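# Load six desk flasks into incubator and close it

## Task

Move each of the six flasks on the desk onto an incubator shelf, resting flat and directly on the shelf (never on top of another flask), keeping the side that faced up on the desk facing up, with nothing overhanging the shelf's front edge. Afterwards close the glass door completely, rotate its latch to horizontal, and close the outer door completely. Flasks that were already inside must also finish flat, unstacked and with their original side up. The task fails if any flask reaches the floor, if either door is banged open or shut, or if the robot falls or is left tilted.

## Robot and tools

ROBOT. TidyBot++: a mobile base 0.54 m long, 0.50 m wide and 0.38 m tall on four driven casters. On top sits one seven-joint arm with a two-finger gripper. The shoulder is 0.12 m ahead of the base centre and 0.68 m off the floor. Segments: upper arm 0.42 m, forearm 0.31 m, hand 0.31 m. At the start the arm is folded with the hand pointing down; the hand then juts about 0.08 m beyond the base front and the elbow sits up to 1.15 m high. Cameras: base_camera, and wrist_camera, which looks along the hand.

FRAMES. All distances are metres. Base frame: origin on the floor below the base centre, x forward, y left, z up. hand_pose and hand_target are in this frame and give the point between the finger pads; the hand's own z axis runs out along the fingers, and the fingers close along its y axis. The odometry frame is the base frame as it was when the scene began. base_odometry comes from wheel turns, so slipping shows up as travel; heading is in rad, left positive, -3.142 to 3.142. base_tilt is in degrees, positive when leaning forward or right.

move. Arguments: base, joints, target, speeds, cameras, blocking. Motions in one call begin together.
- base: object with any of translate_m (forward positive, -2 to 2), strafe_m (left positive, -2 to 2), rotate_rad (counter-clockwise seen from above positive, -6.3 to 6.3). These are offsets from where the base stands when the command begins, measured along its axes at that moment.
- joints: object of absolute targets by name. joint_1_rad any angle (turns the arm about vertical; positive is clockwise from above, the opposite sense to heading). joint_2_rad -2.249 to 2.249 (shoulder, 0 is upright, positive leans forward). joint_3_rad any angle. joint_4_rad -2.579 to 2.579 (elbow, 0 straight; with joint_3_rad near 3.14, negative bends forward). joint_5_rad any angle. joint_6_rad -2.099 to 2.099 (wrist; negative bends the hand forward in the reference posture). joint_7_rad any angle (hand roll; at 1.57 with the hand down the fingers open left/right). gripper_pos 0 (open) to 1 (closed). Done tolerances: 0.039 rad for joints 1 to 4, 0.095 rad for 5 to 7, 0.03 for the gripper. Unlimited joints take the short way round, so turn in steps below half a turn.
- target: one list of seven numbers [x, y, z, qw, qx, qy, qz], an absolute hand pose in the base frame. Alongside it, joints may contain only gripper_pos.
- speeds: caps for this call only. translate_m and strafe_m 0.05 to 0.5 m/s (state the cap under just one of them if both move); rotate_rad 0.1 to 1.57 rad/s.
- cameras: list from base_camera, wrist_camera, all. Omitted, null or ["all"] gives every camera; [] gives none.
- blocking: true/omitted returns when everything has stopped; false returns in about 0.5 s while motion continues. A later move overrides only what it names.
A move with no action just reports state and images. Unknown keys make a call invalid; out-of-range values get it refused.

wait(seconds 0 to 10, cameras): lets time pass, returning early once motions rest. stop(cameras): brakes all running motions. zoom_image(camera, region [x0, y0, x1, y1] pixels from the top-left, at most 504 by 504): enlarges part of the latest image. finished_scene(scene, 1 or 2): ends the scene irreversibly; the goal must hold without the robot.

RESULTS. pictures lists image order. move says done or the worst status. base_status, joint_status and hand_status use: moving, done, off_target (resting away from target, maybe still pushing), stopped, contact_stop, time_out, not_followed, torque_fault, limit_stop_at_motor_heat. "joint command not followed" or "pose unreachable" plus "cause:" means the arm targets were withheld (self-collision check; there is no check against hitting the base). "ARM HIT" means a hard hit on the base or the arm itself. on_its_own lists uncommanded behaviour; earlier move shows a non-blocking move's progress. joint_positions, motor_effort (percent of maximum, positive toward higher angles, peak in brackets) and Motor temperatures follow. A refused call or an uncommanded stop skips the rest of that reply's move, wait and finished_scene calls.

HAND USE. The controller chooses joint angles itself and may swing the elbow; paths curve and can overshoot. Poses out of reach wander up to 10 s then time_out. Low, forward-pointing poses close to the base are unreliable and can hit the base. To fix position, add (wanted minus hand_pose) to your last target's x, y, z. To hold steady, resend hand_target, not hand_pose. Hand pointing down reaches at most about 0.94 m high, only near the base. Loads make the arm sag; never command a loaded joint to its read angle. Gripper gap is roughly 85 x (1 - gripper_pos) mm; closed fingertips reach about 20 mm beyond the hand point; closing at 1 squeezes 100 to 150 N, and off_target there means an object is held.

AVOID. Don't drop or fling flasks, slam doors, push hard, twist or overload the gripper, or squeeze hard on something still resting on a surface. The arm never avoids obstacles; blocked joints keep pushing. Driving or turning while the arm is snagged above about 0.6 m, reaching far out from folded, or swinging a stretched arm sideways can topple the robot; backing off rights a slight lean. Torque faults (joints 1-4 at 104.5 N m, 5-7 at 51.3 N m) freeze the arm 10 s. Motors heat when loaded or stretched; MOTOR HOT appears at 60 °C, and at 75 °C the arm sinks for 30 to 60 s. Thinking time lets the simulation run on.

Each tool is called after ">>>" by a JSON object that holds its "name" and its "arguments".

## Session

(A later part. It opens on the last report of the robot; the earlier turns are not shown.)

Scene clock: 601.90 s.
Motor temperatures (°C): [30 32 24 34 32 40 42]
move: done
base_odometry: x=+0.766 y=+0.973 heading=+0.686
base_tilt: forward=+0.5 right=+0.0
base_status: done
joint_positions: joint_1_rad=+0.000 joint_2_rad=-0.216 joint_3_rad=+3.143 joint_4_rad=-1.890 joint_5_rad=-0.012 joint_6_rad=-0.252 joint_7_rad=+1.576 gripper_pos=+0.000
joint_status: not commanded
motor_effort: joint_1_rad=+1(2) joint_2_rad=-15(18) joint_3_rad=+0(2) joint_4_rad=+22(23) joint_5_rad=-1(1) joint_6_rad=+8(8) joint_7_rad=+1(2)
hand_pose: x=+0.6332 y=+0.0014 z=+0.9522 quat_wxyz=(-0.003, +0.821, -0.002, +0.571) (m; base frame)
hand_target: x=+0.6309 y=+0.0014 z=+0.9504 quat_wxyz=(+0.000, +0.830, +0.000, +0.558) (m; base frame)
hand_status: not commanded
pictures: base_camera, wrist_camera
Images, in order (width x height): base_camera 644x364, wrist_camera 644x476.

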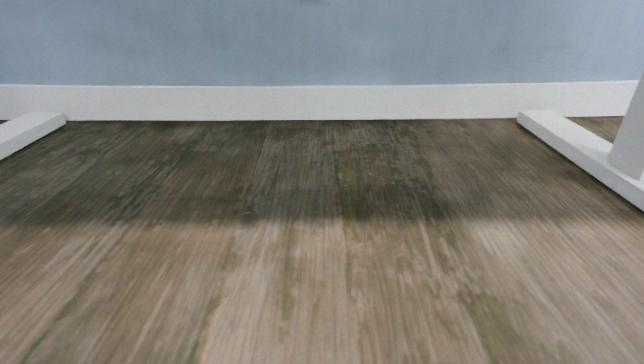

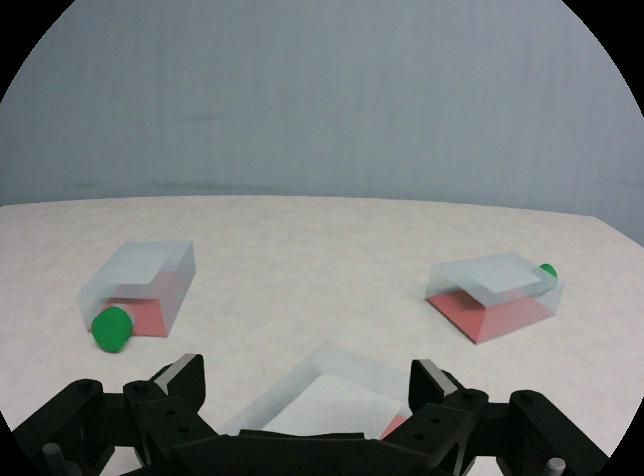

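>>> {"name": "move", "arguments": {"base": {"translate_m": -0.3}, "speeds": {"translate_m": 0.3}, "cameras": ["wrist_camera"]}}

Scene clock: 609.37 s.
Motor temperatures (°C): [30 32 24 34 32 40 42]
move: done
base_odometry: x=+0.533 y=+0.783 heading=+0.686
base_tilt: forward=+0.5 right=+0.0
base_status: done
joint_positions: joint_1_rad=+0.000 joint_2_rad=-0.221 joint_3_rad=+3.143 joint_4_rad=-1.889 joint_5_rad=-0.012 joint_6_rad=-0.254 joint_7_rad=+1.576 gripper_pos=+0.000
joint_status: not commanded
motor_effort: joint_1_rad=+1(1) joint_2_rad=-14(19) joint_3_rad=+0(2) joint_4_rad=+22(22) joint_5_rad=-1(1) joint_6_rad=+7(8) joint_7_rad=+1(2)
hand_pose: x=+0.6320 y=+0.0014 z=+0.9545 quat_wxyz=(-0.003, +0.820, -0.002, +0.573) (m; base frame)
hand_target: x=+0.6309 y=+0.0014 z=+0.9504 quat_wxyz=(+0.000, +0.830, +0.000, +0.558) (m; base frame)
hand_status: not commanded
pictures: wrist_camera
Images, in order (width x height): wrist_camera 644x476.

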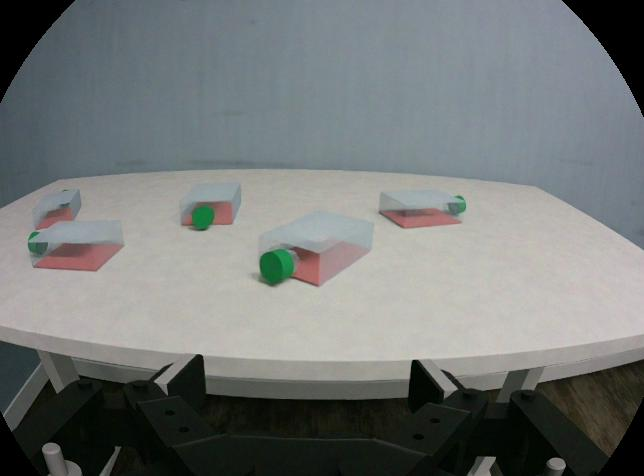

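>>> {"name": "move", "arguments": {"base": {"translate_m": 0.1, "strafe_m": 0.408}, "speeds": {"strafe_m": 0.3}, "cameras": []}}

>>> {"name": "move", "arguments": {"base": {"rotate_rad": -0.53}, "speeds": {"rotate_rad": 0.5}, "cameras": ["wrist_camera"]}}

Scene clock: 618.90 s.
Motor temperatures (°C): [30 32 24 34 32 40 42]
move: done
base_odometry: x=+0.352 y=+1.162 heading=+0.686
base_tilt: forward=+0.5 right=+0.0
base_status: done
joint_positions: joint_1_rad=+0.000 joint_2_rad=-0.221 joint_3_rad=+3.143 joint_4_rad=-1.889 joint_5_rad=-0.012 joint_6_rad=-0.254 joint_7_rad=+1.576 gripper_pos=+0.000
joint_status: not commanded
motor_effort: joint_1_rad=+0(2) joint_2_rad=-15(16) joint_3_rad=+0(3) joint_4_rad=+22(22) joint_5_rad=-1(1) joint_6_rad=+7(8) joint_7_rad=+1(2)
hand_pose: x=+0.6320 y=+0.0013 z=+0.9545 quat_wxyz=(-0.003, +0.820, -0.003, +0.573) (m; base frame)
hand_target: x=+0.6309 y=+0.0014 z=+0.9504 quat_wxyz=(+0.000, +0.830, +0.000, +0.558) (m; base frame)
hand_status: not commanded
pictures: none
No camera images: "cameras" was empty.

Scene clock: 620.57 s.
Motor temperatures (°C): [30 32 24 35 32 40 42]
move: done
base_odometry: x=+0.352 y=+1.162 heading=+0.157
base_tilt: forward=+0.5 right=+0.0
base_status: done
joint_positions: joint_1_rad=+0.000 joint_2_rad=-0.221 joint_3_rad=+3.143 joint_4_rad=-1.889 joint_5_rad=-0.012 joint_6_rad=-0.254 joint_7_rad=+1.576 gripper_pos=+0.000
joint_status: not commanded
motor_effort: joint_1_rad=+0(2) joint_2_rad=-14(16) joint_3_rad=+0(2) joint_4_rad=+22(22) joint_5_rad=-1(1) joint_6_rad=+8(8) joint_7_rad=+1(2)
hand_pose: x=+0.6321 y=+0.0012 z=+0.9544 quat_wxyz=(-0.003, +0.820, -0.003, +0.573) (m; base frame)
hand_target: x=+0.6309 y=+0.0014 z=+0.9504 quat_wxyz=(+0.000, +0.830, +0.000, +0.558) (m; base frame)
hand_status: not commanded
pictures: wrist_camera
Images, in order (width x height): wrist_camera 644x476.

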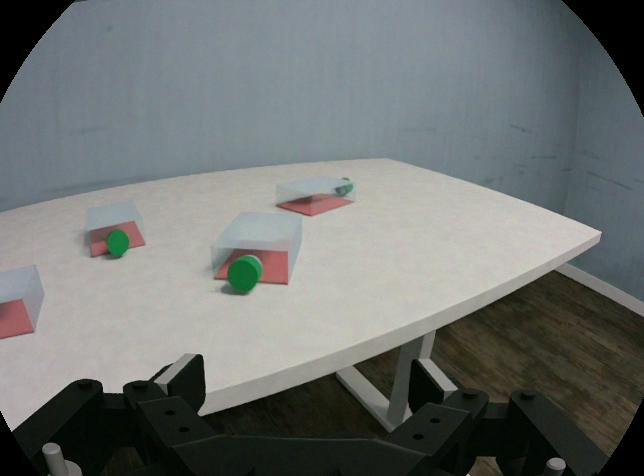

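>>> {"name": "move", "arguments": {"base": {"rotate_rad": -0.075, "strafe_m": 0.132}, "speeds": {"rotate_rad": 0.2, "strafe_m": 0.2}, "joints": {"joint_1_rad":0,"joint_2_rad":-0.185,"joint_3_rad":3.1416,"joint_4_rad":-2.03,"joint_5_rad":0,"joint_6_rad":-0.11,"joint_7_rad":1.571}, "cameras": ["wrist_camera"]}}

Scene clock: 625.73 s.
Motor temperatures (°C): [30 32 24 35 32 40 42]
move: done
base_odometry: x=+0.331 y=+1.293 heading=+0.081
base_tilt: forward=+0.5 right=+0.0
base_status: done
joint_positions: joint_1_rad=+0.000 joint_2_rad=-0.193 joint_3_rad=+3.143 joint_4_rad=-2.031 joint_5_rad=-0.012 joint_6_rad=-0.156 joint_7_rad=+1.576 gripper_pos=+0.000
joint_status: all done
motor_effort: joint_1_rad=+0(2) joint_2_rad=-15(16) joint_3_rad=+0(3) joint_4_rad=+21(23) joint_5_rad=-1(2) joint_6_rad=+8(8) joint_7_rad=+1(2)
hand_pose: x=+0.6253 y=+0.0009 z=+0.8841 quat_wxyz=(-0.002, +0.840, -0.003, +0.543) (m; base frame)
hand_target: x=+0.6328 y=+0.0014 z=+0.8936 quat_wxyz=(+0.000, +0.829, +0.000, +0.559) (m; base frame)
hand_status: not commanded
pictures: wrist_camera
Images, in order (width x height): wrist_camera 644x476.

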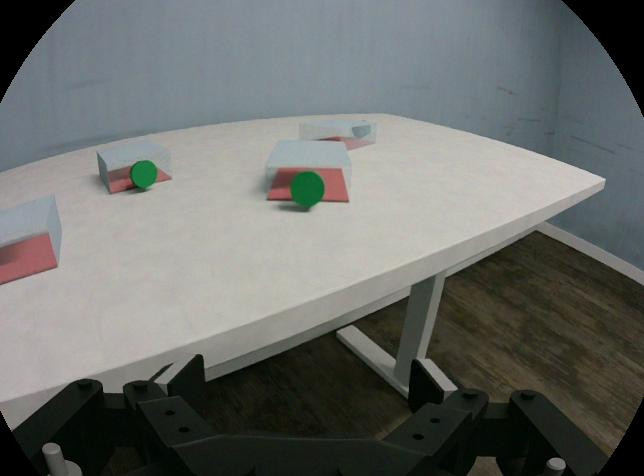

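>>> {"name": "move", "arguments": {"base": {"rotate_rad": -0.03, "strafe_m": 0.027}, "speeds": {"rotate_rad": 0.2, "strafe_m": 0.1}, "cameras": []}}

>>> {"name": "move", "arguments": {"base": {"translate_m": 0.19}, "speeds": {"translate_m": 0.12}, "cameras": ["wrist_camera"]}}

Scene clock: 632.23 s.
Motor temperatures (°C): [30 31 24 35 32 40 42]
move: done
base_odometry: x=+0.329 y=+1.320 heading=+0.050
base_tilt: forward=+0.6 right=+0.0
base_status: done
joint_positions: joint_1_rad=+0.000 joint_2_rad=-0.193 joint_3_rad=+3.143 joint_4_rad=-2.031 joint_5_rad=-0.012 joint_6_rad=-0.156 joint_7_rad=+1.576 gripper_pos=+0.000
joint_status: not commanded
motor_effort: joint_1_rad=+1(2) joint_2_rad=-15(16) joint_3_rad=+0(4) joint_4_rad=+21(21) joint_5_rad=-1(1) joint_6_rad=+7(8) joint_7_rad=+2(2)
hand_pose: x=+0.6253 y=+0.0013 z=+0.8842 quat_wxyz=(-0.002, +0.840, -0.003, +0.543) (m; base frame)
hand_target: x=+0.6328 y=+0.0014 z=+0.8936 quat_wxyz=(+0.000, +0.829, +0.000, +0.559) (m; base frame)
hand_status: not commanded
pictures: none
No camera images: "cameras" was empty.

Scene clock: 634.43 s.
Motor temperatures (°C): [30 31 24 35 32 40 42]
move: done
base_odometry: x=+0.519 y=+1.329 heading=+0.050
base_tilt: forward=+0.6 right=+0.0
base_status: done
joint_positions: joint_1_rad=+0.000 joint_2_rad=-0.188 joint_3_rad=+3.143 joint_4_rad=-2.031 joint_5_rad=-0.012 joint_6_rad=-0.154 joint_7_rad=+1.576 gripper_pos=+0.000
joint_status: not commanded
motor_effort: joint_1_rad=+0(1) joint_2_rad=-15(17) joint_3_rad=+0(1) joint_4_rad=+21(22) joint_5_rad=-1(1) joint_6_rad=+8(8) joint_7_rad=+1(2)
hand_pose: x=+0.6266 y=+0.0013 z=+0.8818 quat_wxyz=(-0.002, +0.841, -0.003, +0.541) (m; base frame)
hand_target: x=+0.6328 y=+0.0014 z=+0.8936 quat_wxyz=(+0.000, +0.829, +0.000, +0.559) (m; base frame)
hand_status: not commanded
pictures: wrist_camera
Images, in order (width x height): wrist_camera 644x476.

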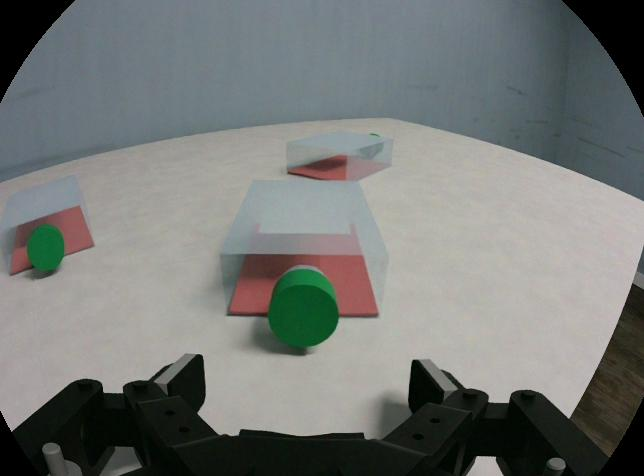

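>>> {"name": "move", "arguments": {"base": {"rotate_rad": -0.01, "strafe_m": 0.0095}, "speeds": {"rotate_rad": 0.2, "strafe_m": 0.05}, "cameras": []}}

>>> {"name": "move", "arguments": {"base": {"translate_m": 0.05}, "speeds": {"translate_m": 0.06}, "cameras": ["wrist_camera"]}}

Scene clock: 638.83 s.
Motor temperatures (°C): [30 31 24 35 32 40 42]
move: done
base_odometry: x=+0.519 y=+1.339 heading=+0.040
base_tilt: forward=+0.6 right=+0.0
base_status: done
joint_positions: joint_1_rad=+0.000 joint_2_rad=-0.188 joint_3_rad=+3.143 joint_4_rad=-2.031 joint_5_rad=-0.012 joint_6_rad=-0.154 joint_7_rad=+1.576 gripper_pos=+0.000
joint_status: not commanded
motor_effort: joint_1_rad=+0(2) joint_2_rad=-15(16) joint_3_rad=-1(3) joint_4_rad=+21(21) joint_5_rad=-1(1) joint_6_rad=+7(8) joint_7_rad=+1(2)
hand_pose: x=+0.6266 y=+0.0013 z=+0.8818 quat_wxyz=(-0.002, +0.841, -0.003, +0.541) (m; base frame)
hand_target: x=+0.6328 y=+0.0014 z=+0.8936 quat_wxyz=(+0.000, +0.829, +0.000, +0.559) (m; base frame)
hand_status: not commanded
pictures: none
No camera images: "cameras" was empty.

Scene clock: 640.20 s.
Motor temperatures (°C): [30 31 24 35 32 40 42]
move: done
base_odometry: x=+0.569 y=+1.341 heading=+0.040
base_tilt: forward=+0.6 right=+0.0
base_status: done
joint_positions: joint_1_rad=+0.000 joint_2_rad=-0.187 joint_3_rad=+3.143 joint_4_rad=-2.031 joint_5_rad=-0.012 joint_6_rad=-0.154 joint_7_rad=+1.576 gripper_pos=+0.000
joint_status: not commanded
motor_effort: joint_1_rad=+0(1) joint_2_rad=-15(18) joint_3_rad=+1(1) joint_4_rad=+21(22) joint_5_rad=-1(1) joint_6_rad=+7(8) joint_7_rad=+1(2)
hand_pose: x=+0.6268 y=+0.0013 z=+0.8817 quat_wxyz=(-0.002, +0.841, -0.003, +0.541) (m; base frame)
hand_target: x=+0.6328 y=+0.0014 z=+0.8936 quat_wxyz=(+0.000, +0.829, +0.000, +0.559) (m; base frame)
hand_status: not commanded
pictures: wrist_camera
Images, in order (width x height): wrist_camera 644x476.

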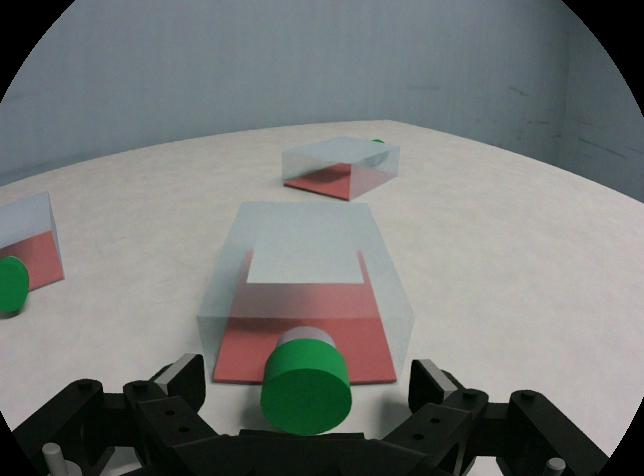

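>>> {"name": "move", "arguments": {"base": {"translate_m": 0.022, "strafe_m": 0.001}, "speeds": {"translate_m": 0.05}, "cameras": ["wrist_camera"]}}

>>> {"name": "move", "arguments": {"base": {"translate_m": 0.035}, "speeds": {"translate_m": 0.05}, "cameras": ["wrist_camera"]}}

Scene clock: 644.63 s.
Motor temperatures (°C): [30 31 24 35 32 40 42]
move: done
base_odometry: x=+0.591 y=+1.343 heading=+0.040
base_tilt: forward=+0.6 right=+0.0
base_status: done
joint_positions: joint_1_rad=+0.000 joint_2_rad=-0.188 joint_3_rad=+3.143 joint_4_rad=-2.031 joint_5_rad=-0.012 joint_6_rad=-0.153 joint_7_rad=+1.576 gripper_pos=+0.000
joint_status: not commanded
motor_effort: joint_1_rad=+0(1) joint_2_rad=-15(18) joint_3_rad=+0(1) joint_4_rad=+21(22) joint_5_rad=-1(1) joint_6_rad=+7(8) joint_7_rad=+1(2)
hand_pose: x=+0.6268 y=+0.0013 z=+0.8819 quat_wxyz=(-0.002, +0.841, -0.003, +0.542) (m; base frame)
hand_target: x=+0.6328 y=+0.0014 z=+0.8936 quat_wxyz=(+0.000, +0.829, +0.000, +0.559) (m; base frame)
hand_status: not commanded
pictures: wrist_camera
Images, in order (width x height): wrist_camera 644x476.

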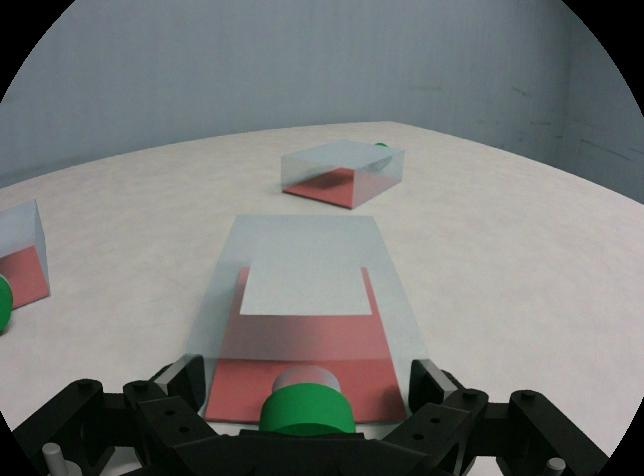

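Scene clock: 645.83 s.
Motor temperatures (°C): [30 31 24 35 32 40 42]
move: done
base_odometry: x=+0.626 y=+1.345 heading=+0.040
base_tilt: forward=+0.6 right=+0.0
base_status: done
joint_positions: joint_1_rad=+0.000 joint_2_rad=-0.188 joint_3_rad=+3.143 joint_4_rad=-2.031 joint_5_rad=-0.012 joint_6_rad=-0.153 joint_7_rad=+1.576 gripper_pos=+0.000
joint_status: not commanded
motor_effort: joint_1_rad=+0(1) joint_2_rad=-15(17) joint_3_rad=+1(1) joint_4_rad=+21(22) joint_5_rad=-1(1) joint_6_rad=+8(8) joint_7_rad=+2(2)
hand_pose: x=+0.6268 y=+0.0013 z=+0.8821 quat_wxyz=(-0.002, +0.840, -0.003, +0.542) (m; base frame)
hand_target: x=+0.6328 y=+0.0014 z=+0.8936 quat_wxyz=(+0.000, +0.829, +0.000, +0.559) (m; base frame)
hand_status: not commanded
pictures: wrist_camera
Images, in order (width x height): wrist_camera 644x476.

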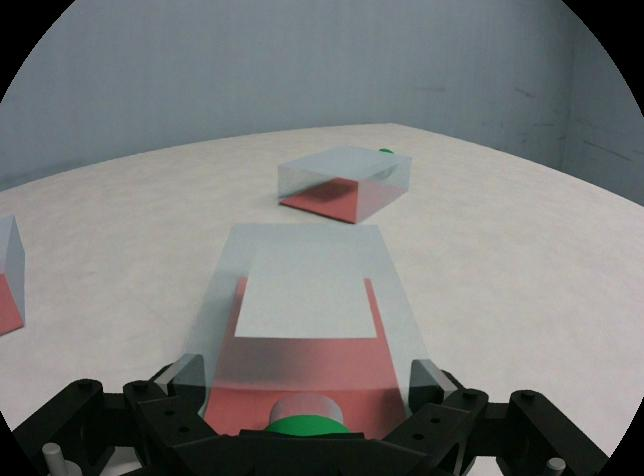

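>>> {"name": "move", "arguments": {"joints": {"gripper_pos": 0.3}, "cameras": []}}

>>> {"name": "move", "arguments": {"joints": {"joint_1_rad":0,"joint_2_rad":-0.2,"joint_3_rad":3.1416,"joint_4_rad":-1.95,"joint_5_rad":0,"joint_6_rad":-0.21,"joint_7_rad":1.571}, "cameras": []}}

>>> {"name": "move", "arguments": {"joints": {"joint_1_rad":0,"joint_2_rad":-0.215,"joint_3_rad":3.1416,"joint_4_rad":-1.80,"joint_5_rad":0,"joint_6_rad":-0.36,"joint_7_rad":1.571}, "cameras": ["wrist_camera"]}}

>>> {"name": "move", "arguments": {"base": {"translate_m": -0.65}, "speeds": {"translate_m": 0.3}, "cameras": ["wrist_camera"]}}

Scene clock: 651.80 s.
Motor temperatures (°C): [30 31 24 35 32 40 42]
move: off_target
base_odometry: x=+0.626 y=+1.345 heading=+0.040
base_tilt: forward=+0.6 right=+0.0
base_status: not commanded
joint_positions: joint_1_rad=+0.000 joint_2_rad=-0.188 joint_3_rad=+3.143 joint_4_rad=-2.031 joint_5_rad=-0.012 joint_6_rad=-0.151 joint_7_rad=+1.576 gripper_pos=+0.037
joint_status: gripper_pos off_target (ended at +0.037, target +0.300)
motor_effort: joint_1_rad=+0(1) joint_2_rad=-15(16) joint_3_rad=+0(1) joint_4_rad=+21(22) joint_5_rad=-1(1) joint_6_rad=+7(8) joint_7_rad=+1(2)
hand_pose: x=+0.6270 y=+0.0013 z=+0.8827 quat_wxyz=(-0.002, +0.840, -0.003, +0.543) (m; base frame)
hand_target: x=+0.6328 y=+0.0014 z=+0.8936 quat_wxyz=(+0.000, +0.829, +0.000, +0.559) (m; base frame)
hand_status: not commanded
pictures: none
No camera images: "cameras" was empty.

Scene clock: 652.67 s.
Motor temperatures (°C): [30 31 24 35 32 40 42]
move: done
base_odometry: x=+0.626 y=+1.345 heading=+0.040
base_tilt: forward=+0.6 right=+0.0
base_status: not commanded
joint_positions: joint_1_rad=+0.000 joint_2_rad=-0.192 joint_3_rad=+3.143 joint_4_rad=-1.974 joint_5_rad=-0.012 joint_6_rad=-0.181 joint_7_rad=+1.576 gripper_pos=+0.037
joint_status: all done
motor_effort: joint_1_rad=+0(1) joint_2_rad=-16(17) joint_3_rad=+0(1) joint_4_rad=+22(25) joint_5_rad=-1(2) joint_6_rad=+9(9) joint_7_rad=+1(2)
hand_pose: x=+0.6336 y=+0.0014 z=+0.9101 quat_wxyz=(-0.002, +0.831, -0.003, +0.556) (m; base frame)
hand_target: x=+0.6327 y=+0.0014 z=+0.9200 quat_wxyz=(+0.000, +0.831, +0.000, +0.557) (m; base frame)
hand_status: not commanded
pictures: none
No camera images: "cameras" was empty.

Scene clock: 654.03 s.
Motor temperatures (°C): [30 31 24 35 32 40 42]
move: done
base_odometry: x=+0.626 y=+1.345 heading=+0.040
base_tilt: forward=+0.6 right=+0.0
base_status: not commanded
joint_positions: joint_1_rad=+0.000 joint_2_rad=-0.208 joint_3_rad=+3.143 joint_4_rad=-1.825 joint_5_rad=-0.012 joint_6_rad=-0.306 joint_7_rad=+1.576 gripper_pos=+0.037
joint_status: all done
motor_effort: joint_1_rad=+0(1) joint_2_rad=-16(18) joint_3_rad=+0(1) joint_4_rad=+23(24) joint_5_rad=-1(1) joint_6_rad=+8(9) joint_7_rad=+1(3)
hand_pose: x=+0.6382 y=+0.0018 z=+0.9715 quat_wxyz=(-0.003, +0.820, -0.002, +0.572) (m; base frame)
hand_target: x=+0.6333 y=+0.0014 z=+0.9746 quat_wxyz=(+0.000, +0.826, +0.000, +0.563) (m; base frame)
hand_status: not commanded
pictures: wrist_camera
Images, in order (width x height): wrist_camera 644x476.

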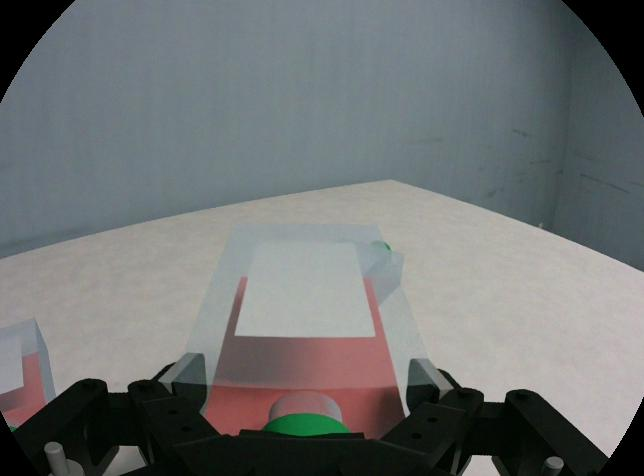

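Scene clock: 657.23 s.
Motor temperatures (°C): [30 31 24 35 32 40 42]
move: done
base_odometry: x=-0.024 y=+1.319 heading=+0.040
base_tilt: forward=+0.6 right=+0.0
base_status: done
joint_positions: joint_1_rad=+0.001 joint_2_rad=-0.216 joint_3_rad=+3.143 joint_4_rad=-1.825 joint_5_rad=-0.012 joint_6_rad=-0.310 joint_7_rad=+1.576 gripper_pos=+0.037
joint_status: not commanded
motor_effort: joint_1_rad=+0(3) joint_2_rad=-16(19) joint_3_rad=+0(4) joint_4_rad=+23(23) joint_5_rad=-1(1) joint_6_rad=+8(9) joint_7_rad=+1(2)
hand_pose: x=+0.6355 y=+0.0015 z=+0.9745 quat_wxyz=(-0.003, +0.819, -0.002, +0.574) (m; base frame)
hand_target: x=+0.6333 y=+0.0014 z=+0.9746 quat_wxyz=(+0.000, +0.826, +0.000, +0.563) (m; base frame)
hand_status: not commanded
pictures: wrist_camera
Images, in order (width x height): wrist_camera 644x476.

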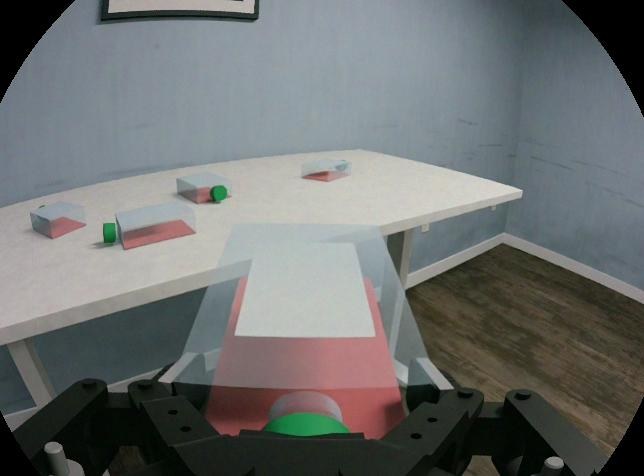

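>>> {"name": "move", "arguments": {"base": {"rotate_rad": -0.925}, "speeds": {"rotate_rad": 0.7}, "cameras": []}}

>>> {"name": "move", "arguments": {"base": {"translate_m": 1.15, "strafe_m": -0.945}, "speeds": {"translate_m": 0.4}, "cameras": ["wrist_camera"]}}

>>> {"name": "move", "arguments": {"base": {"translate_m": 0.55}, "speeds": {"translate_m": 0.3}, "joints": {"joint_1_rad":0,"joint_2_rad":0.37,"joint_3_rad":3.1416,"joint_4_rad":-2.303,"joint_5_rad":0,"joint_6_rad":0.73,"joint_7_rad":1.571}, "cameras": ["wrist_camera"]}}

Scene clock: 664.90 s.
Motor temperatures (°C): [30 31 24 35 32 40 42]
move: done
base_odometry: x=-0.024 y=+1.319 heading=-0.885
base_tilt: forward=+0.5 right=+0.0
base_status: done
joint_positions: joint_1_rad=+0.000 joint_2_rad=-0.216 joint_3_rad=+3.143 joint_4_rad=-1.825 joint_5_rad=-0.012 joint_6_rad=-0.310 joint_7_rad=+1.576 gripper_pos=+0.037
joint_status: not commanded
motor_effort: joint_1_rad=+0(3) joint_2_rad=-16(17) joint_3_rad=+0(3) joint_4_rad=+23(23) joint_5_rad=-1(2) joint_6_rad=+8(9) joint_7_rad=+1(2)
hand_pose: x=+0.6355 y=+0.0016 z=+0.9745 quat_wxyz=(-0.003, +0.819, -0.002, +0.574) (m; base frame)
hand_target: x=+0.6333 y=+0.0014 z=+0.9746 quat_wxyz=(+0.000, +0.826, +0.000, +0.563) (m; base frame)
hand_status: not commanded
pictures: none
No camera images: "cameras" was empty.

Scene clock: 669.87 s.
Motor temperatures (°C): [30 31 24 35 32 40 42]
move: done
base_odometry: x=-0.026 y=-0.170 heading=-0.885
base_tilt: forward=+0.6 right=+0.1
base_status: done
joint_positions: joint_1_rad=+0.000 joint_2_rad=-0.215 joint_3_rad=+3.143 joint_4_rad=-1.825 joint_5_rad=-0.012 joint_6_rad=-0.311 joint_7_rad=+1.576 gripper_pos=+0.037
joint_status: not commanded
motor_effort: joint_1_rad=+0(1) joint_2_rad=-16(18) joint_3_rad=+1(2) joint_4_rad=+23(23) joint_5_rad=-1(1) joint_6_rad=+8(9) joint_7_rad=+1(2)
hand_pose: x=+0.6359 y=+0.0017 z=+0.9734 quat_wxyz=(-0.003, +0.820, -0.002, +0.573) (m; base frame)
hand_target: x=+0.6333 y=+0.0014 z=+0.9746 quat_wxyz=(+0.000, +0.826, +0.000, +0.563) (m; base frame)
hand_status: not commanded
pictures: wrist_camera
Images, in order (width x height): wrist_camera 644x476.

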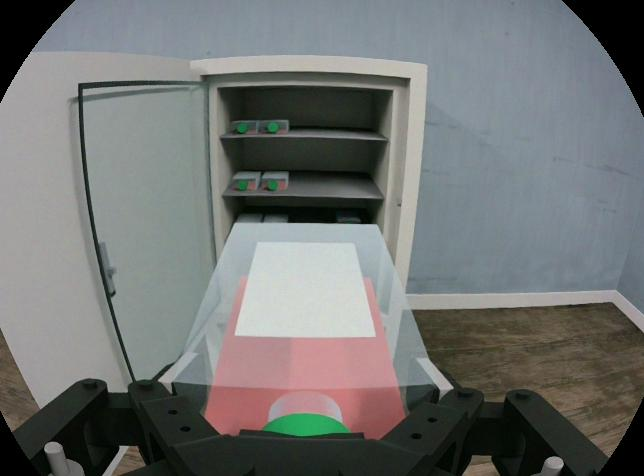

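Scene clock: 672.57 s.
Motor temperatures (°C): [30 31 24 35 32 40 42]
move: done
base_odometry: x=+0.322 y=-0.596 heading=-0.885
base_tilt: forward=+0.6 right=+0.0
base_status: done
joint_positions: joint_1_rad=+0.000 joint_2_rad=+0.366 joint_3_rad=+3.143 joint_4_rad=-2.299 joint_5_rad=-0.012 joint_6_rad=+0.681 joint_7_rad=+1.576 gripper_pos=+0.037
joint_status: all done
motor_effort: joint_1_rad=+0(1) joint_2_rad=-28(31) joint_3_rad=+0(2) joint_4_rad=+13(23) joint_5_rad=-1(2) joint_6_rad=+8(9) joint_7_rad=+1(2)
hand_pose: x=+0.6990 y=-0.0019 z=+0.6702 quat_wxyz=(+0.003, +0.837, -0.004, +0.547) (m; base frame)
hand_target: x=+0.7031 y=+0.0014 z=+0.6804 quat_wxyz=(+0.000, +0.826, +0.000, +0.564) (m; base frame)
hand_status: not commanded
pictures: wrist_camera
Images, in order (width x height): wrist_camera 644x476.

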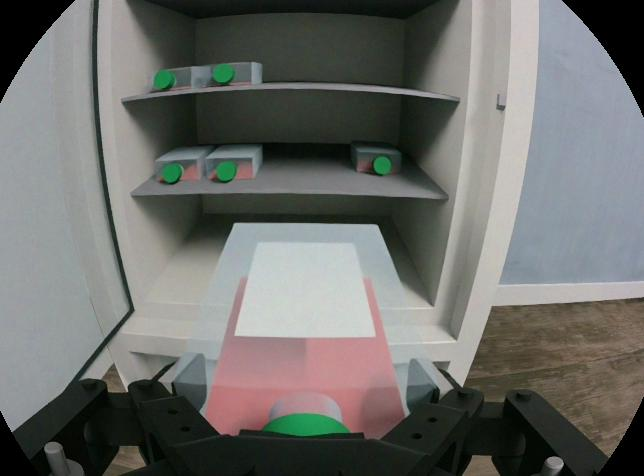

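>>> {"name": "move", "arguments": {"base": {"translate_m": 0.3}, "speeds": {"translate_m": 0.15}, "joints": {"joint_1_rad":0,"joint_2_rad":0.48,"joint_3_rad":3.1416,"joint_4_rad":-2.34,"joint_5_rad":0,"joint_6_rad":0.89,"joint_7_rad":1.571}, "cameras": ["wrist_camera"]}}

>>> {"name": "move", "arguments": {"base": {"translate_m": 0.1}, "speeds": {"translate_m": 0.08}, "cameras": ["wrist_camera"]}}

Scene clock: 679.70 s.
Motor temperatures (°C): [30 31 24 35 32 40 42]
move: done
base_odometry: x=+0.512 y=-0.828 heading=-0.886
base_tilt: forward=+0.6 right=+0.0
base_status: done
joint_positions: joint_1_rad=+0.000 joint_2_rad=+0.480 joint_3_rad=+3.143 joint_4_rad=-2.336 joint_5_rad=-0.012 joint_6_rad=+0.842 joint_7_rad=+1.576 gripper_pos=+0.037
joint_status: all done
motor_effort: joint_1_rad=+0(2) joint_2_rad=-29(32) joint_3_rad=-1(3) joint_4_rad=+11(15) joint_5_rad=-1(2) joint_6_rad=+8(9) joint_7_rad=+1(2)
hand_pose: x=+0.7000 y=-0.0023 z=+0.6352 quat_wxyz=(+0.004, +0.834, -0.004, +0.551) (m; base frame)
hand_target: x=+0.7041 y=+0.0014 z=+0.6473 quat_wxyz=(+0.000, +0.822, +0.000, +0.569) (m; base frame)
hand_status: not commanded
pictures: wrist_camera
Images, in order (width x height): wrist_camera 644x476.

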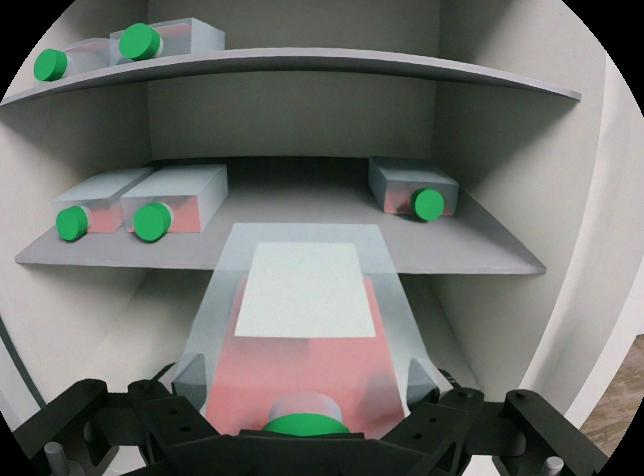

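Scene clock: 681.47 s.
Motor temperatures (°C): [30 31 24 35 32 40 42]
move: done
base_odometry: x=+0.575 y=-0.906 heading=-0.886
base_tilt: forward=+0.6 right=+0.0
base_status: done
joint_positions: joint_1_rad=+0.000 joint_2_rad=+0.479 joint_3_rad=+3.143 joint_4_rad=-2.340 joint_5_rad=-0.012 joint_6_rad=+0.843 joint_7_rad=+1.576 gripper_pos=+0.037
joint_status: not commanded
motor_effort: joint_1_rad=+0(1) joint_2_rad=-29(31) joint_3_rad=-2(2) joint_4_rad=+11(12) joint_5_rad=-1(1) joint_6_rad=+8(9) joint_7_rad=+1(2)
hand_pose: x=+0.6988 y=-0.0023 z=+0.6344 quat_wxyz=(+0.004, +0.835, -0.004, +0.550) (m; base frame)
hand_target: x=+0.7041 y=+0.0014 z=+0.6473 quat_wxyz=(+0.000, +0.822, +0.000, +0.569) (m; base frame)
hand_status: not commanded
pictures: wrist_camera
Images, in order (width x height): wrist_camera 644x476.

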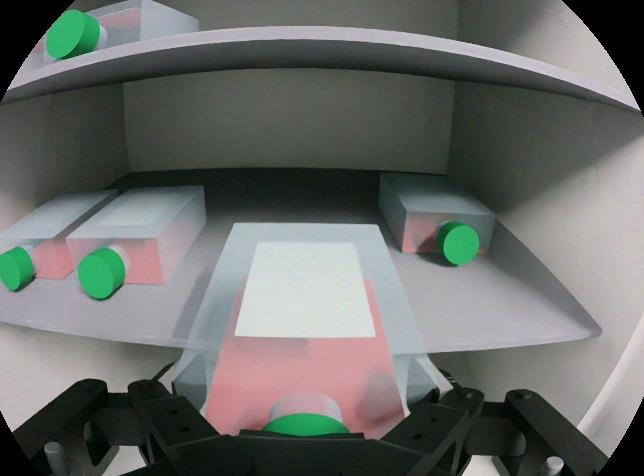

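>>> {"name": "move", "arguments": {"base": {"translate_m": 0.11}, "speeds": {"translate_m": 0.08}, "cameras": ["wrist_camera"]}}

>>> {"name": "move", "arguments": {"base": {"translate_m": 0.1}, "speeds": {"translate_m": 0.06}, "cameras": ["wrist_camera"]}}

Scene clock: 686.43 s.
Motor temperatures (°C): [30 31 24 34 32 40 42]
move: done
base_odometry: x=+0.645 y=-0.991 heading=-0.886
base_tilt: forward=+0.6 right=+0.0
base_status: done
joint_positions: joint_1_rad=+0.000 joint_2_rad=+0.479 joint_3_rad=+3.143 joint_4_rad=-2.341 joint_5_rad=-0.012 joint_6_rad=+0.844 joint_7_rad=+1.576 gripper_pos=+0.037
joint_status: not commanded
motor_effort: joint_1_rad=+0(1) joint_2_rad=-29(31) joint_3_rad=-1(2) joint_4_rad=+11(12) joint_5_rad=-1(1) joint_6_rad=+8(9) joint_7_rad=+1(2)
hand_pose: x=+0.6981 y=-0.0023 z=+0.6340 quat_wxyz=(+0.004, +0.835, -0.004, +0.550) (m; base frame)
hand_target: x=+0.7041 y=+0.0014 z=+0.6473 quat_wxyz=(+0.000, +0.822, +0.000, +0.569) (m; base frame)
hand_status: not commanded
pictures: wrist_camera
Images, in order (width x height): wrist_camera 644x476.

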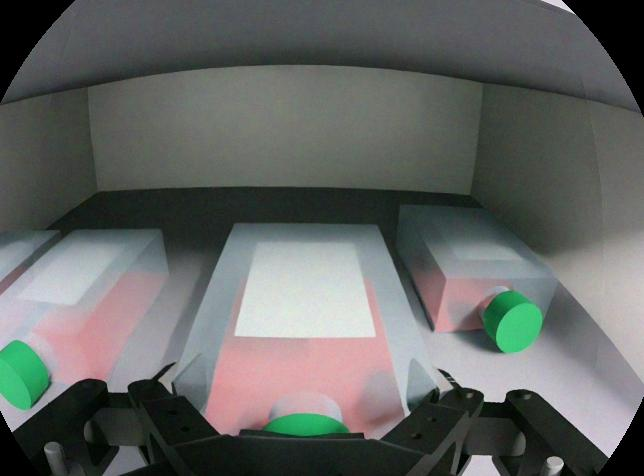

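Scene clock: 688.60 s.
Motor temperatures (°C): [30 31 24 34 32 40 42]
move: done
base_odometry: x=+0.708 y=-1.069 heading=-0.886
base_tilt: forward=+0.6 right=+0.0
base_status: done
joint_positions: joint_1_rad=+0.000 joint_2_rad=+0.483 joint_3_rad=+3.143 joint_4_rad=-2.351 joint_5_rad=-0.012 joint_6_rad=+0.845 joint_7_rad=+1.576 gripper_pos=+0.037
joint_status: not commanded
motor_effort: joint_1_rad=+0(2) joint_2_rad=-30(33) joint_3_rad=+0(2) joint_4_rad=+11(14) joint_5_rad=-1(1) joint_6_rad=+9(10) joint_7_rad=+1(2)
hand_pose: x=+0.6940 y=-0.0023 z=+0.6283 quat_wxyz=(+0.004, +0.839, -0.004, +0.545) (m; base frame)
hand_target: x=+0.7041 y=+0.0014 z=+0.6473 quat_wxyz=(+0.000, +0.822, +0.000, +0.569) (m; base frame)
hand_status: not commanded
pictures: wrist_camera
Images, in order (width x height): wrist_camera 644x476.

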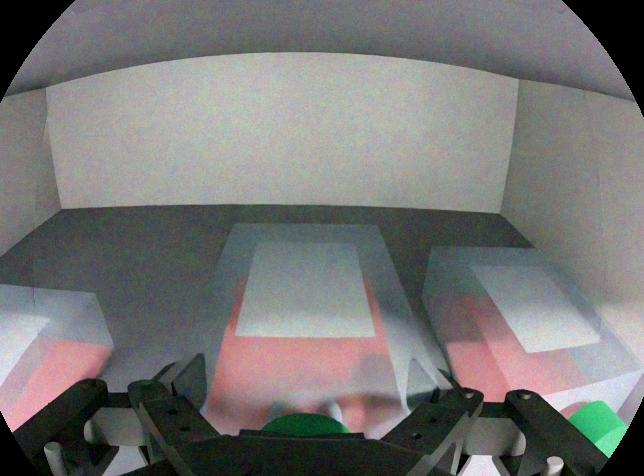

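>>> {"name": "move", "arguments": {"joints": {"joint_1_rad":0,"joint_2_rad":0.53,"joint_3_rad":3.1416,"joint_4_rad":-2.352,"joint_5_rad":0,"joint_6_rad":0.92,"joint_7_rad":1.571}, "cameras": []}}

>>> {"name": "move", "arguments": {"joints": {"joint_1_rad":0,"joint_2_rad":0.555,"joint_3_rad":3.1416,"joint_4_rad":-2.356,"joint_5_rad":0,"joint_6_rad":0.935,"joint_7_rad":1.571}, "cameras": ["wrist_camera"]}}

>>> {"name": "move", "arguments": {"joints": {"gripper_pos": 0}, "cameras": []}}

>>> {"name": "move", "arguments": {"base": {"translate_m": -0.14}, "speeds": {"translate_m": 0.06}, "cameras": ["wrist_camera"]}}

Scene clock: 694.77 s.
Motor temperatures (°C): [30 31 24 34 32 40 42]
move: done
base_odometry: x=+0.708 y=-1.069 heading=-0.886
base_tilt: forward=+0.6 right=+0.0
base_status: not commanded
joint_positions: joint_1_rad=+0.000 joint_2_rad=+0.518 joint_3_rad=+3.143 joint_4_rad=-2.351 joint_5_rad=-0.012 joint_6_rad=+0.878 joint_7_rad=+1.576 gripper_pos=+0.037
joint_status: all done
motor_effort: joint_1_rad=+0(1) joint_2_rad=-29(32) joint_3_rad=-1(1) joint_4_rad=+10(11) joint_5_rad=-1(1) joint_6_rad=+7(10) joint_7_rad=+1(2)
hand_pose: x=+0.6961 y=-0.0024 z=+0.6176 quat_wxyz=(+0.004, +0.839, -0.004, +0.544) (m; base frame)
hand_target: x=+0.7002 y=+0.0014 z=+0.6223 quat_wxyz=(+0.000, +0.831, +0.000, +0.556) (m; base frame)
hand_status: not commanded
pictures: none
No camera images: "cameras" was empty.

Scene clock: 695.40 s.
Motor temperatures (°C): [30 31 24 34 32 40 42]
move: done
base_odometry: x=+0.708 y=-1.069 heading=-0.886
base_tilt: forward=+0.6 right=+0.0
base_status: not commanded
joint_positions: joint_1_rad=+0.000 joint_2_rad=+0.529 joint_3_rad=+3.143 joint_4_rad=-2.351 joint_5_rad=-0.012 joint_6_rad=+0.901 joint_7_rad=+1.576 gripper_pos=+0.037
joint_status: all done
motor_effort: joint_1_rad=+0(1) joint_2_rad=-27(30) joint_3_rad=+0(1) joint_4_rad=+8(10) joint_5_rad=-1(1) joint_6_rad=+6(8) joint_7_rad=+1(2)
hand_pose: x=+0.6983 y=-0.0024 z=+0.6178 quat_wxyz=(+0.004, +0.836, -0.004, +0.549) (m; base frame)
hand_target: x=+0.6986 y=+0.0014 z=+0.6107 quat_wxyz=(+0.000, +0.835, +0.000, +0.550) (m; base frame)
hand_status: not commanded
pictures: wrist_camera
Images, in order (width x height): wrist_camera 644x476.

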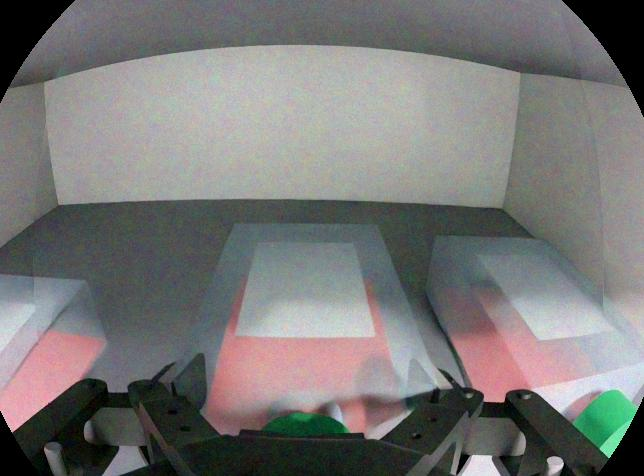

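Scene clock: 696.23 s.
Motor temperatures (°C): [30 31 24 34 32 40 42]
move: done
base_odometry: x=+0.708 y=-1.069 heading=-0.886
base_tilt: forward=+0.6 right=+0.0
base_status: not commanded
joint_positions: joint_1_rad=+0.000 joint_2_rad=+0.536 joint_3_rad=+3.143 joint_4_rad=-2.351 joint_5_rad=-0.012 joint_6_rad=+0.902 joint_7_rad=+1.576 gripper_pos=+0.000
joint_status: all done
motor_effort: joint_1_rad=+0(1) joint_2_rad=-29(29) joint_3_rad=-1(2) joint_4_rad=+8(9) joint_5_rad=-1(1) joint_6_rad=+6(8) joint_7_rad=+1(2)
hand_pose: x=+0.6979 y=-0.0024 z=+0.6140 quat_wxyz=(+0.004, +0.837, -0.004, +0.546) (m; base frame)
hand_target: x=+0.6986 y=+0.0014 z=+0.6107 quat_wxyz=(+0.000, +0.835, +0.000, +0.550) (m; base frame)
hand_status: not commanded
pictures: none
No camera images: "cameras" was empty.

Scene clock: 699.07 s.
Motor temperatures (°C): [30 31 24 34 32 40 42]
move: done
base_odometry: x=+0.619 y=-0.961 heading=-0.886
base_tilt: forward=+0.6 right=+0.0
base_status: done
joint_positions: joint_1_rad=+0.000 joint_2_rad=+0.537 joint_3_rad=+3.143 joint_4_rad=-2.352 joint_5_rad=-0.012 joint_6_rad=+0.904 joint_7_rad=+1.576 gripper_pos=+0.000
joint_status: not commanded
motor_effort: joint_1_rad=+0(1) joint_2_rad=-28(31) joint_3_rad=-1(2) joint_4_rad=+8(11) joint_5_rad=-1(1) joint_6_rad=+6(8) joint_7_rad=+1(2)
hand_pose: x=+0.6980 y=-0.0024 z=+0.6138 quat_wxyz=(+0.004, +0.837, -0.004, +0.547) (m; base frame)
hand_target: x=+0.6986 y=+0.0014 z=+0.6107 quat_wxyz=(+0.000, +0.835, +0.000, +0.550) (m; base frame)
hand_status: not commanded
pictures: wrist_camera
Images, in order (width x height): wrist_camera 644x476.

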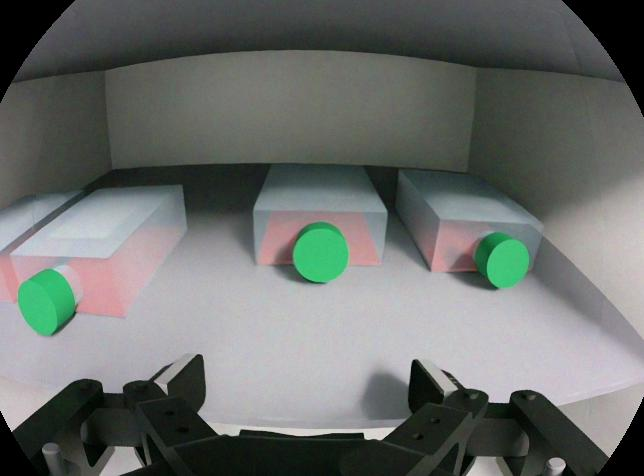

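>>> {"name": "move", "arguments": {"base": {"translate_m": -0.5}, "speeds": {"translate_m": 0.3}, "cameras": []}}

>>> {"name": "move", "arguments": {"base": {"translate_m": -0.45}, "joints": {"joint_1_rad":0,"joint_2_rad":-0.215,"joint_3_rad":3.1416,"joint_4_rad":-1.866,"joint_5_rad":0,"joint_6_rad":-0.306,"joint_7_rad":1.571}, "cameras": []}}

>>> {"name": "move", "arguments": {"base": {"translate_m": -0.54, "strafe_m": 0.9}, "cameras": []}}

>>> {"name": "move", "arguments": {"base": {"rotate_rad": 1.671}, "speeds": {"rotate_rad": 1.0}, "cameras": ["wrist_camera"]}}

Scene clock: 710.73 s.
Motor temperatures (°C): [30 31 24 34 32 40 42]
move: done
base_odometry: x=+0.303 y=-0.573 heading=-0.886
base_tilt: forward=+0.6 right=+0.0
base_status: done
joint_positions: joint_1_rad=+0.000 joint_2_rad=+0.547 joint_3_rad=+3.143 joint_4_rad=-2.355 joint_5_rad=-0.012 joint_6_rad=+0.905 joint_7_rad=+1.576 gripper_pos=+0.000
joint_status: not commanded
motor_effort: joint_1_rad=+0(1) joint_2_rad=-29(31) joint_3_rad=-1(2) joint_4_rad=+9(11) joint_5_rad=-1(2) joint_6_rad=+8(8) joint_7_rad=+1(2)
hand_pose: x=+0.6960 y=-0.0024 z=+0.6073 quat_wxyz=(+0.004, +0.841, -0.004, +0.542) (m; base frame)
hand_target: x=+0.6986 y=+0.0014 z=+0.6107 quat_wxyz=(+0.000, +0.835, +0.000, +0.550) (m; base frame)
hand_status: not commanded
pictures: none
No camera images: "cameras" was empty.

Scene clock: 713.17 s.
Motor temperatures (°C): [30 31 24 34 32 40 42]
move: done
base_odometry: x=+0.018 y=-0.225 heading=-0.886
base_tilt: forward=+0.5 right=+0.0
base_status: done
joint_positions: joint_1_rad=+0.000 joint_2_rad=-0.218 joint_3_rad=+3.143 joint_4_rad=-1.892 joint_5_rad=-0.012 joint_6_rad=-0.247 joint_7_rad=+1.576 gripper_pos=+0.000
joint_status: all done
motor_effort: joint_1_rad=+1(2) joint_2_rad=-15(33) joint_3_rad=+0(2) joint_4_rad=+22(22) joint_5_rad=-1(2) joint_6_rad=+8(9) joint_7_rad=+1(2)
hand_pose: x=+0.6330 y=+0.0014 z=+0.9532 quat_wxyz=(-0.003, +0.820, -0.002, +0.573) (m; base frame)
hand_target: x=+0.6309 y=+0.0014 z=+0.9504 quat_wxyz=(+0.000, +0.830, +0.000, +0.558) (m; base frame)
hand_status: not commanded
pictures: none
No camera images: "cameras" was empty.

Scene clock: 716.53 s.
Motor temperatures (°C): [30 31 24 34 32 40 42]
move: done
base_odometry: x=+0.373 y=+0.763 heading=-0.885
base_tilt: forward=+0.6 right=+0.0
base_status: done
joint_positions: joint_1_rad=+0.000 joint_2_rad=-0.218 joint_3_rad=+3.143 joint_4_rad=-1.891 joint_5_rad=-0.012 joint_6_rad=-0.251 joint_7_rad=+1.576 gripper_pos=+0.000
joint_status: not commanded
motor_effort: joint_1_rad=+0(1) joint_2_rad=-14(17) joint_3_rad=+0(2) joint_4_rad=+22(22) joint_5_rad=-1(1) joint_6_rad=+7(8) joint_7_rad=+1(2)
hand_pose: x=+0.6328 y=+0.0014 z=+0.9525 quat_wxyz=(-0.003, +0.821, -0.002, +0.572) (m; base frame)
hand_target: x=+0.6309 y=+0.0014 z=+0.9504 quat_wxyz=(+0.000, +0.830, +0.000, +0.558) (m; base frame)
hand_status: not commanded
pictures: none
No camera images: "cameras" was empty.

Scene clock: 719.13 s.
Motor temperatures (°C): [30 31 24 34 32 40 42]
move: done
base_odometry: x=+0.373 y=+0.763 heading=+0.785
base_tilt: forward=+0.6 right=+0.0
base_status: done
joint_positions: joint_1_rad=+0.000 joint_2_rad=-0.218 joint_3_rad=+3.143 joint_4_rad=-1.891 joint_5_rad=-0.012 joint_6_rad=-0.251 joint_7_rad=+1.576 gripper_pos=+0.000
joint_status: not commanded
motor_effort: joint_1_rad=+0(2) joint_2_rad=-15(16) joint_3_rad=+0(2) joint_4_rad=+22(22) joint_5_rad=-1(1) joint_6_rad=+8(8) joint_7_rad=+1(2)
hand_pose: x=+0.6328 y=+0.0016 z=+0.9525 quat_wxyz=(-0.003, +0.821, -0.002, +0.572) (m; base frame)
hand_target: x=+0.6309 y=+0.0014 z=+0.9504 quat_wxyz=(+0.000, +0.830, +0.000, +0.558) (m; base frame)
hand_status: not commanded
pictures: wrist_camera
Images, in order (width x height): wrist_camera 644x476.

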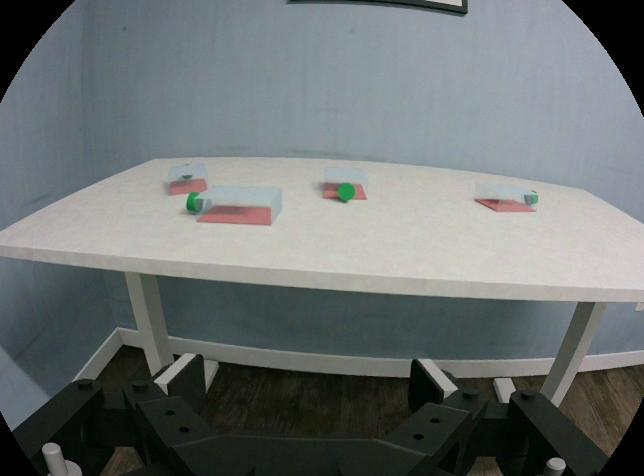

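>>> {"name": "move", "arguments": {"base": {"translate_m": 0.33, "strafe_m": -0.07}, "speeds": {"translate_m": 0.25}, "cameras": ["wrist_camera"]}}

Scene clock: 723.43 s.
Motor temperatures (°C): [30 31 24 34 32 40 42]
move: done
base_odometry: x=+0.656 y=+0.947 heading=+0.786
base_tilt: forward=+0.6 right=+0.0
base_status: done
joint_positions: joint_1_rad=+0.000 joint_2_rad=-0.215 joint_3_rad=+3.143 joint_4_rad=-1.890 joint_5_rad=-0.012 joint_6_rad=-0.253 joint_7_rad=+1.576 gripper_pos=+0.000
joint_status: not commanded
motor_effort: joint_1_rad=+0(1) joint_2_rad=-15(18) joint_3_rad=+0(1) joint_4_rad=+22(23) joint_5_rad=-1(1) joint_6_rad=+8(8) joint_7_rad=+1(2)
hand_pose: x=+0.6335 y=+0.0016 z=+0.9514 quat_wxyz=(-0.003, +0.821, -0.002, +0.570) (m; base frame)
hand_target: x=+0.6309 y=+0.0014 z=+0.9504 quat_wxyz=(+0.000, +0.830, +0.000, +0.558) (m; base frame)
hand_status: not commanded
pictures: wrist_camera
Images, in order (width x height): wrist_camera 644x476.

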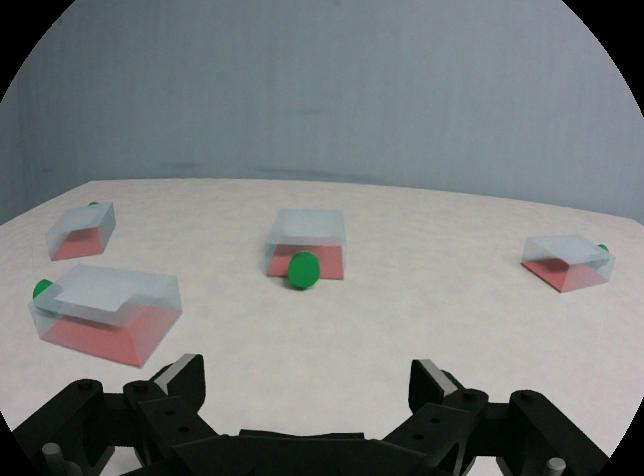

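>>> {"name": "move", "arguments": {"base": {"rotate_rad": -0.04, "strafe_m": 0.04}, "speeds": {"rotate_rad": 0.2, "strafe_m": 0.1}, "joints": {"joint_1_rad":0,"joint_2_rad":-0.185,"joint_3_rad":3.1416,"joint_4_rad":-2.03,"joint_5_rad":0,"joint_6_rad":-0.11,"joint_7_rad":1.571}, "cameras": ["wrist_camera"]}}

>>> {"name": "move", "arguments": {"base": {"translate_m": 0.14}, "speeds": {"translate_m": 0.12}, "cameras": ["wrist_camera"]}}

Scene clock: 735.83 s.
Motor temperatures (°C): [30 31 24 34 32 40 42]
move: done
base_odometry: x=+0.628 y=+0.975 heading=+0.746
base_tilt: forward=+0.6 right=+0.0
base_status: done
joint_positions: joint_1_rad=-0.001 joint_2_rad=-0.193 joint_3_rad=+3.142 joint_4_rad=-2.031 joint_5_rad=-0.012 joint_6_rad=-0.156 joint_7_rad=+1.576 gripper_pos=+0.000
joint_status: all done
motor_effort: joint_1_rad=+0(2) joint_2_rad=-15(17) joint_3_rad=-1(2) joint_4_rad=+21(23) joint_5_rad=-1(1) joint_6_rad=+8(8) joint_7_rad=+2(3)
hand_pose: x=+0.6254 y=+0.0025 z=+0.8840 quat_wxyz=(-0.003, +0.840, -0.002, +0.543) (m; base frame)
hand_target: x=+0.6328 y=+0.0013 z=+0.8936 quat_wxyz=(+0.000, +0.829, +0.000, +0.559) (m; base frame)
hand_status: not commanded
pictures: wrist_camera
Images, in order (width x height): wrist_camera 644x476.

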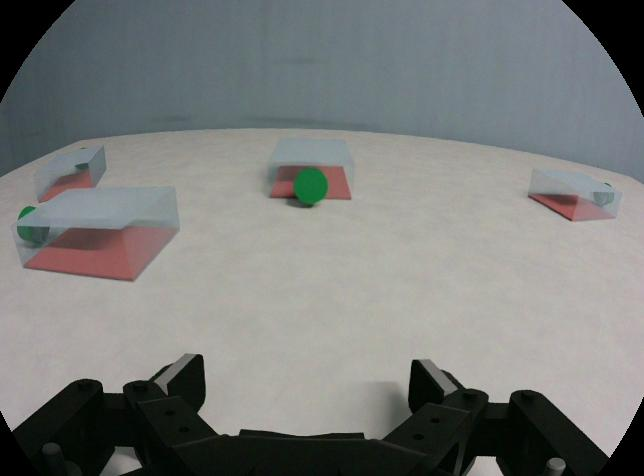

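Scene clock: 737.60 s.
Motor temperatures (°C): [30 31 24 34 32 40 42]
move: done
base_odometry: x=+0.731 y=+1.070 heading=+0.746
base_tilt: forward=+0.6 right=+0.0
base_status: done
joint_positions: joint_1_rad=-0.001 joint_2_rad=-0.186 joint_3_rad=+3.142 joint_4_rad=-2.031 joint_5_rad=-0.012 joint_6_rad=-0.154 joint_7_rad=+1.576 gripper_pos=+0.000
joint_status: not commanded
motor_effort: joint_1_rad=+0(1) joint_2_rad=-15(18) joint_3_rad=+0(1) joint_4_rad=+21(22) joint_5_rad=-1(1) joint_6_rad=+7(8) joint_7_rad=+1(2)
hand_pose: x=+0.6269 y=+0.0025 z=+0.8813 quat_wxyz=(-0.003, +0.841, -0.002, +0.541) (m; base frame)
hand_target: x=+0.6328 y=+0.0013 z=+0.8936 quat_wxyz=(+0.000, +0.829, +0.000, +0.559) (m; base frame)
hand_status: not commanded
pictures: wrist_camera
Images, in order (width x height): wrist_camera 644x476.

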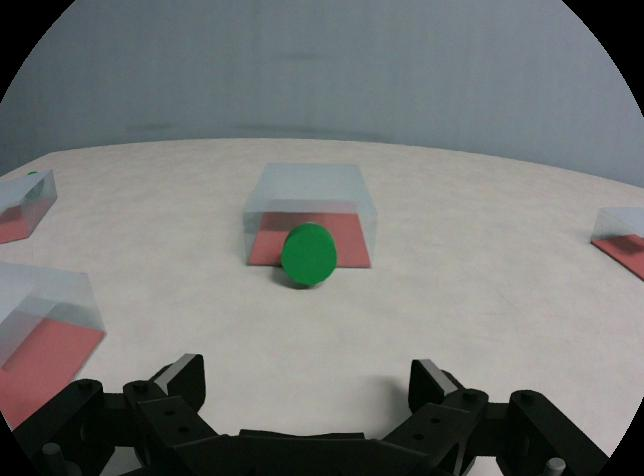

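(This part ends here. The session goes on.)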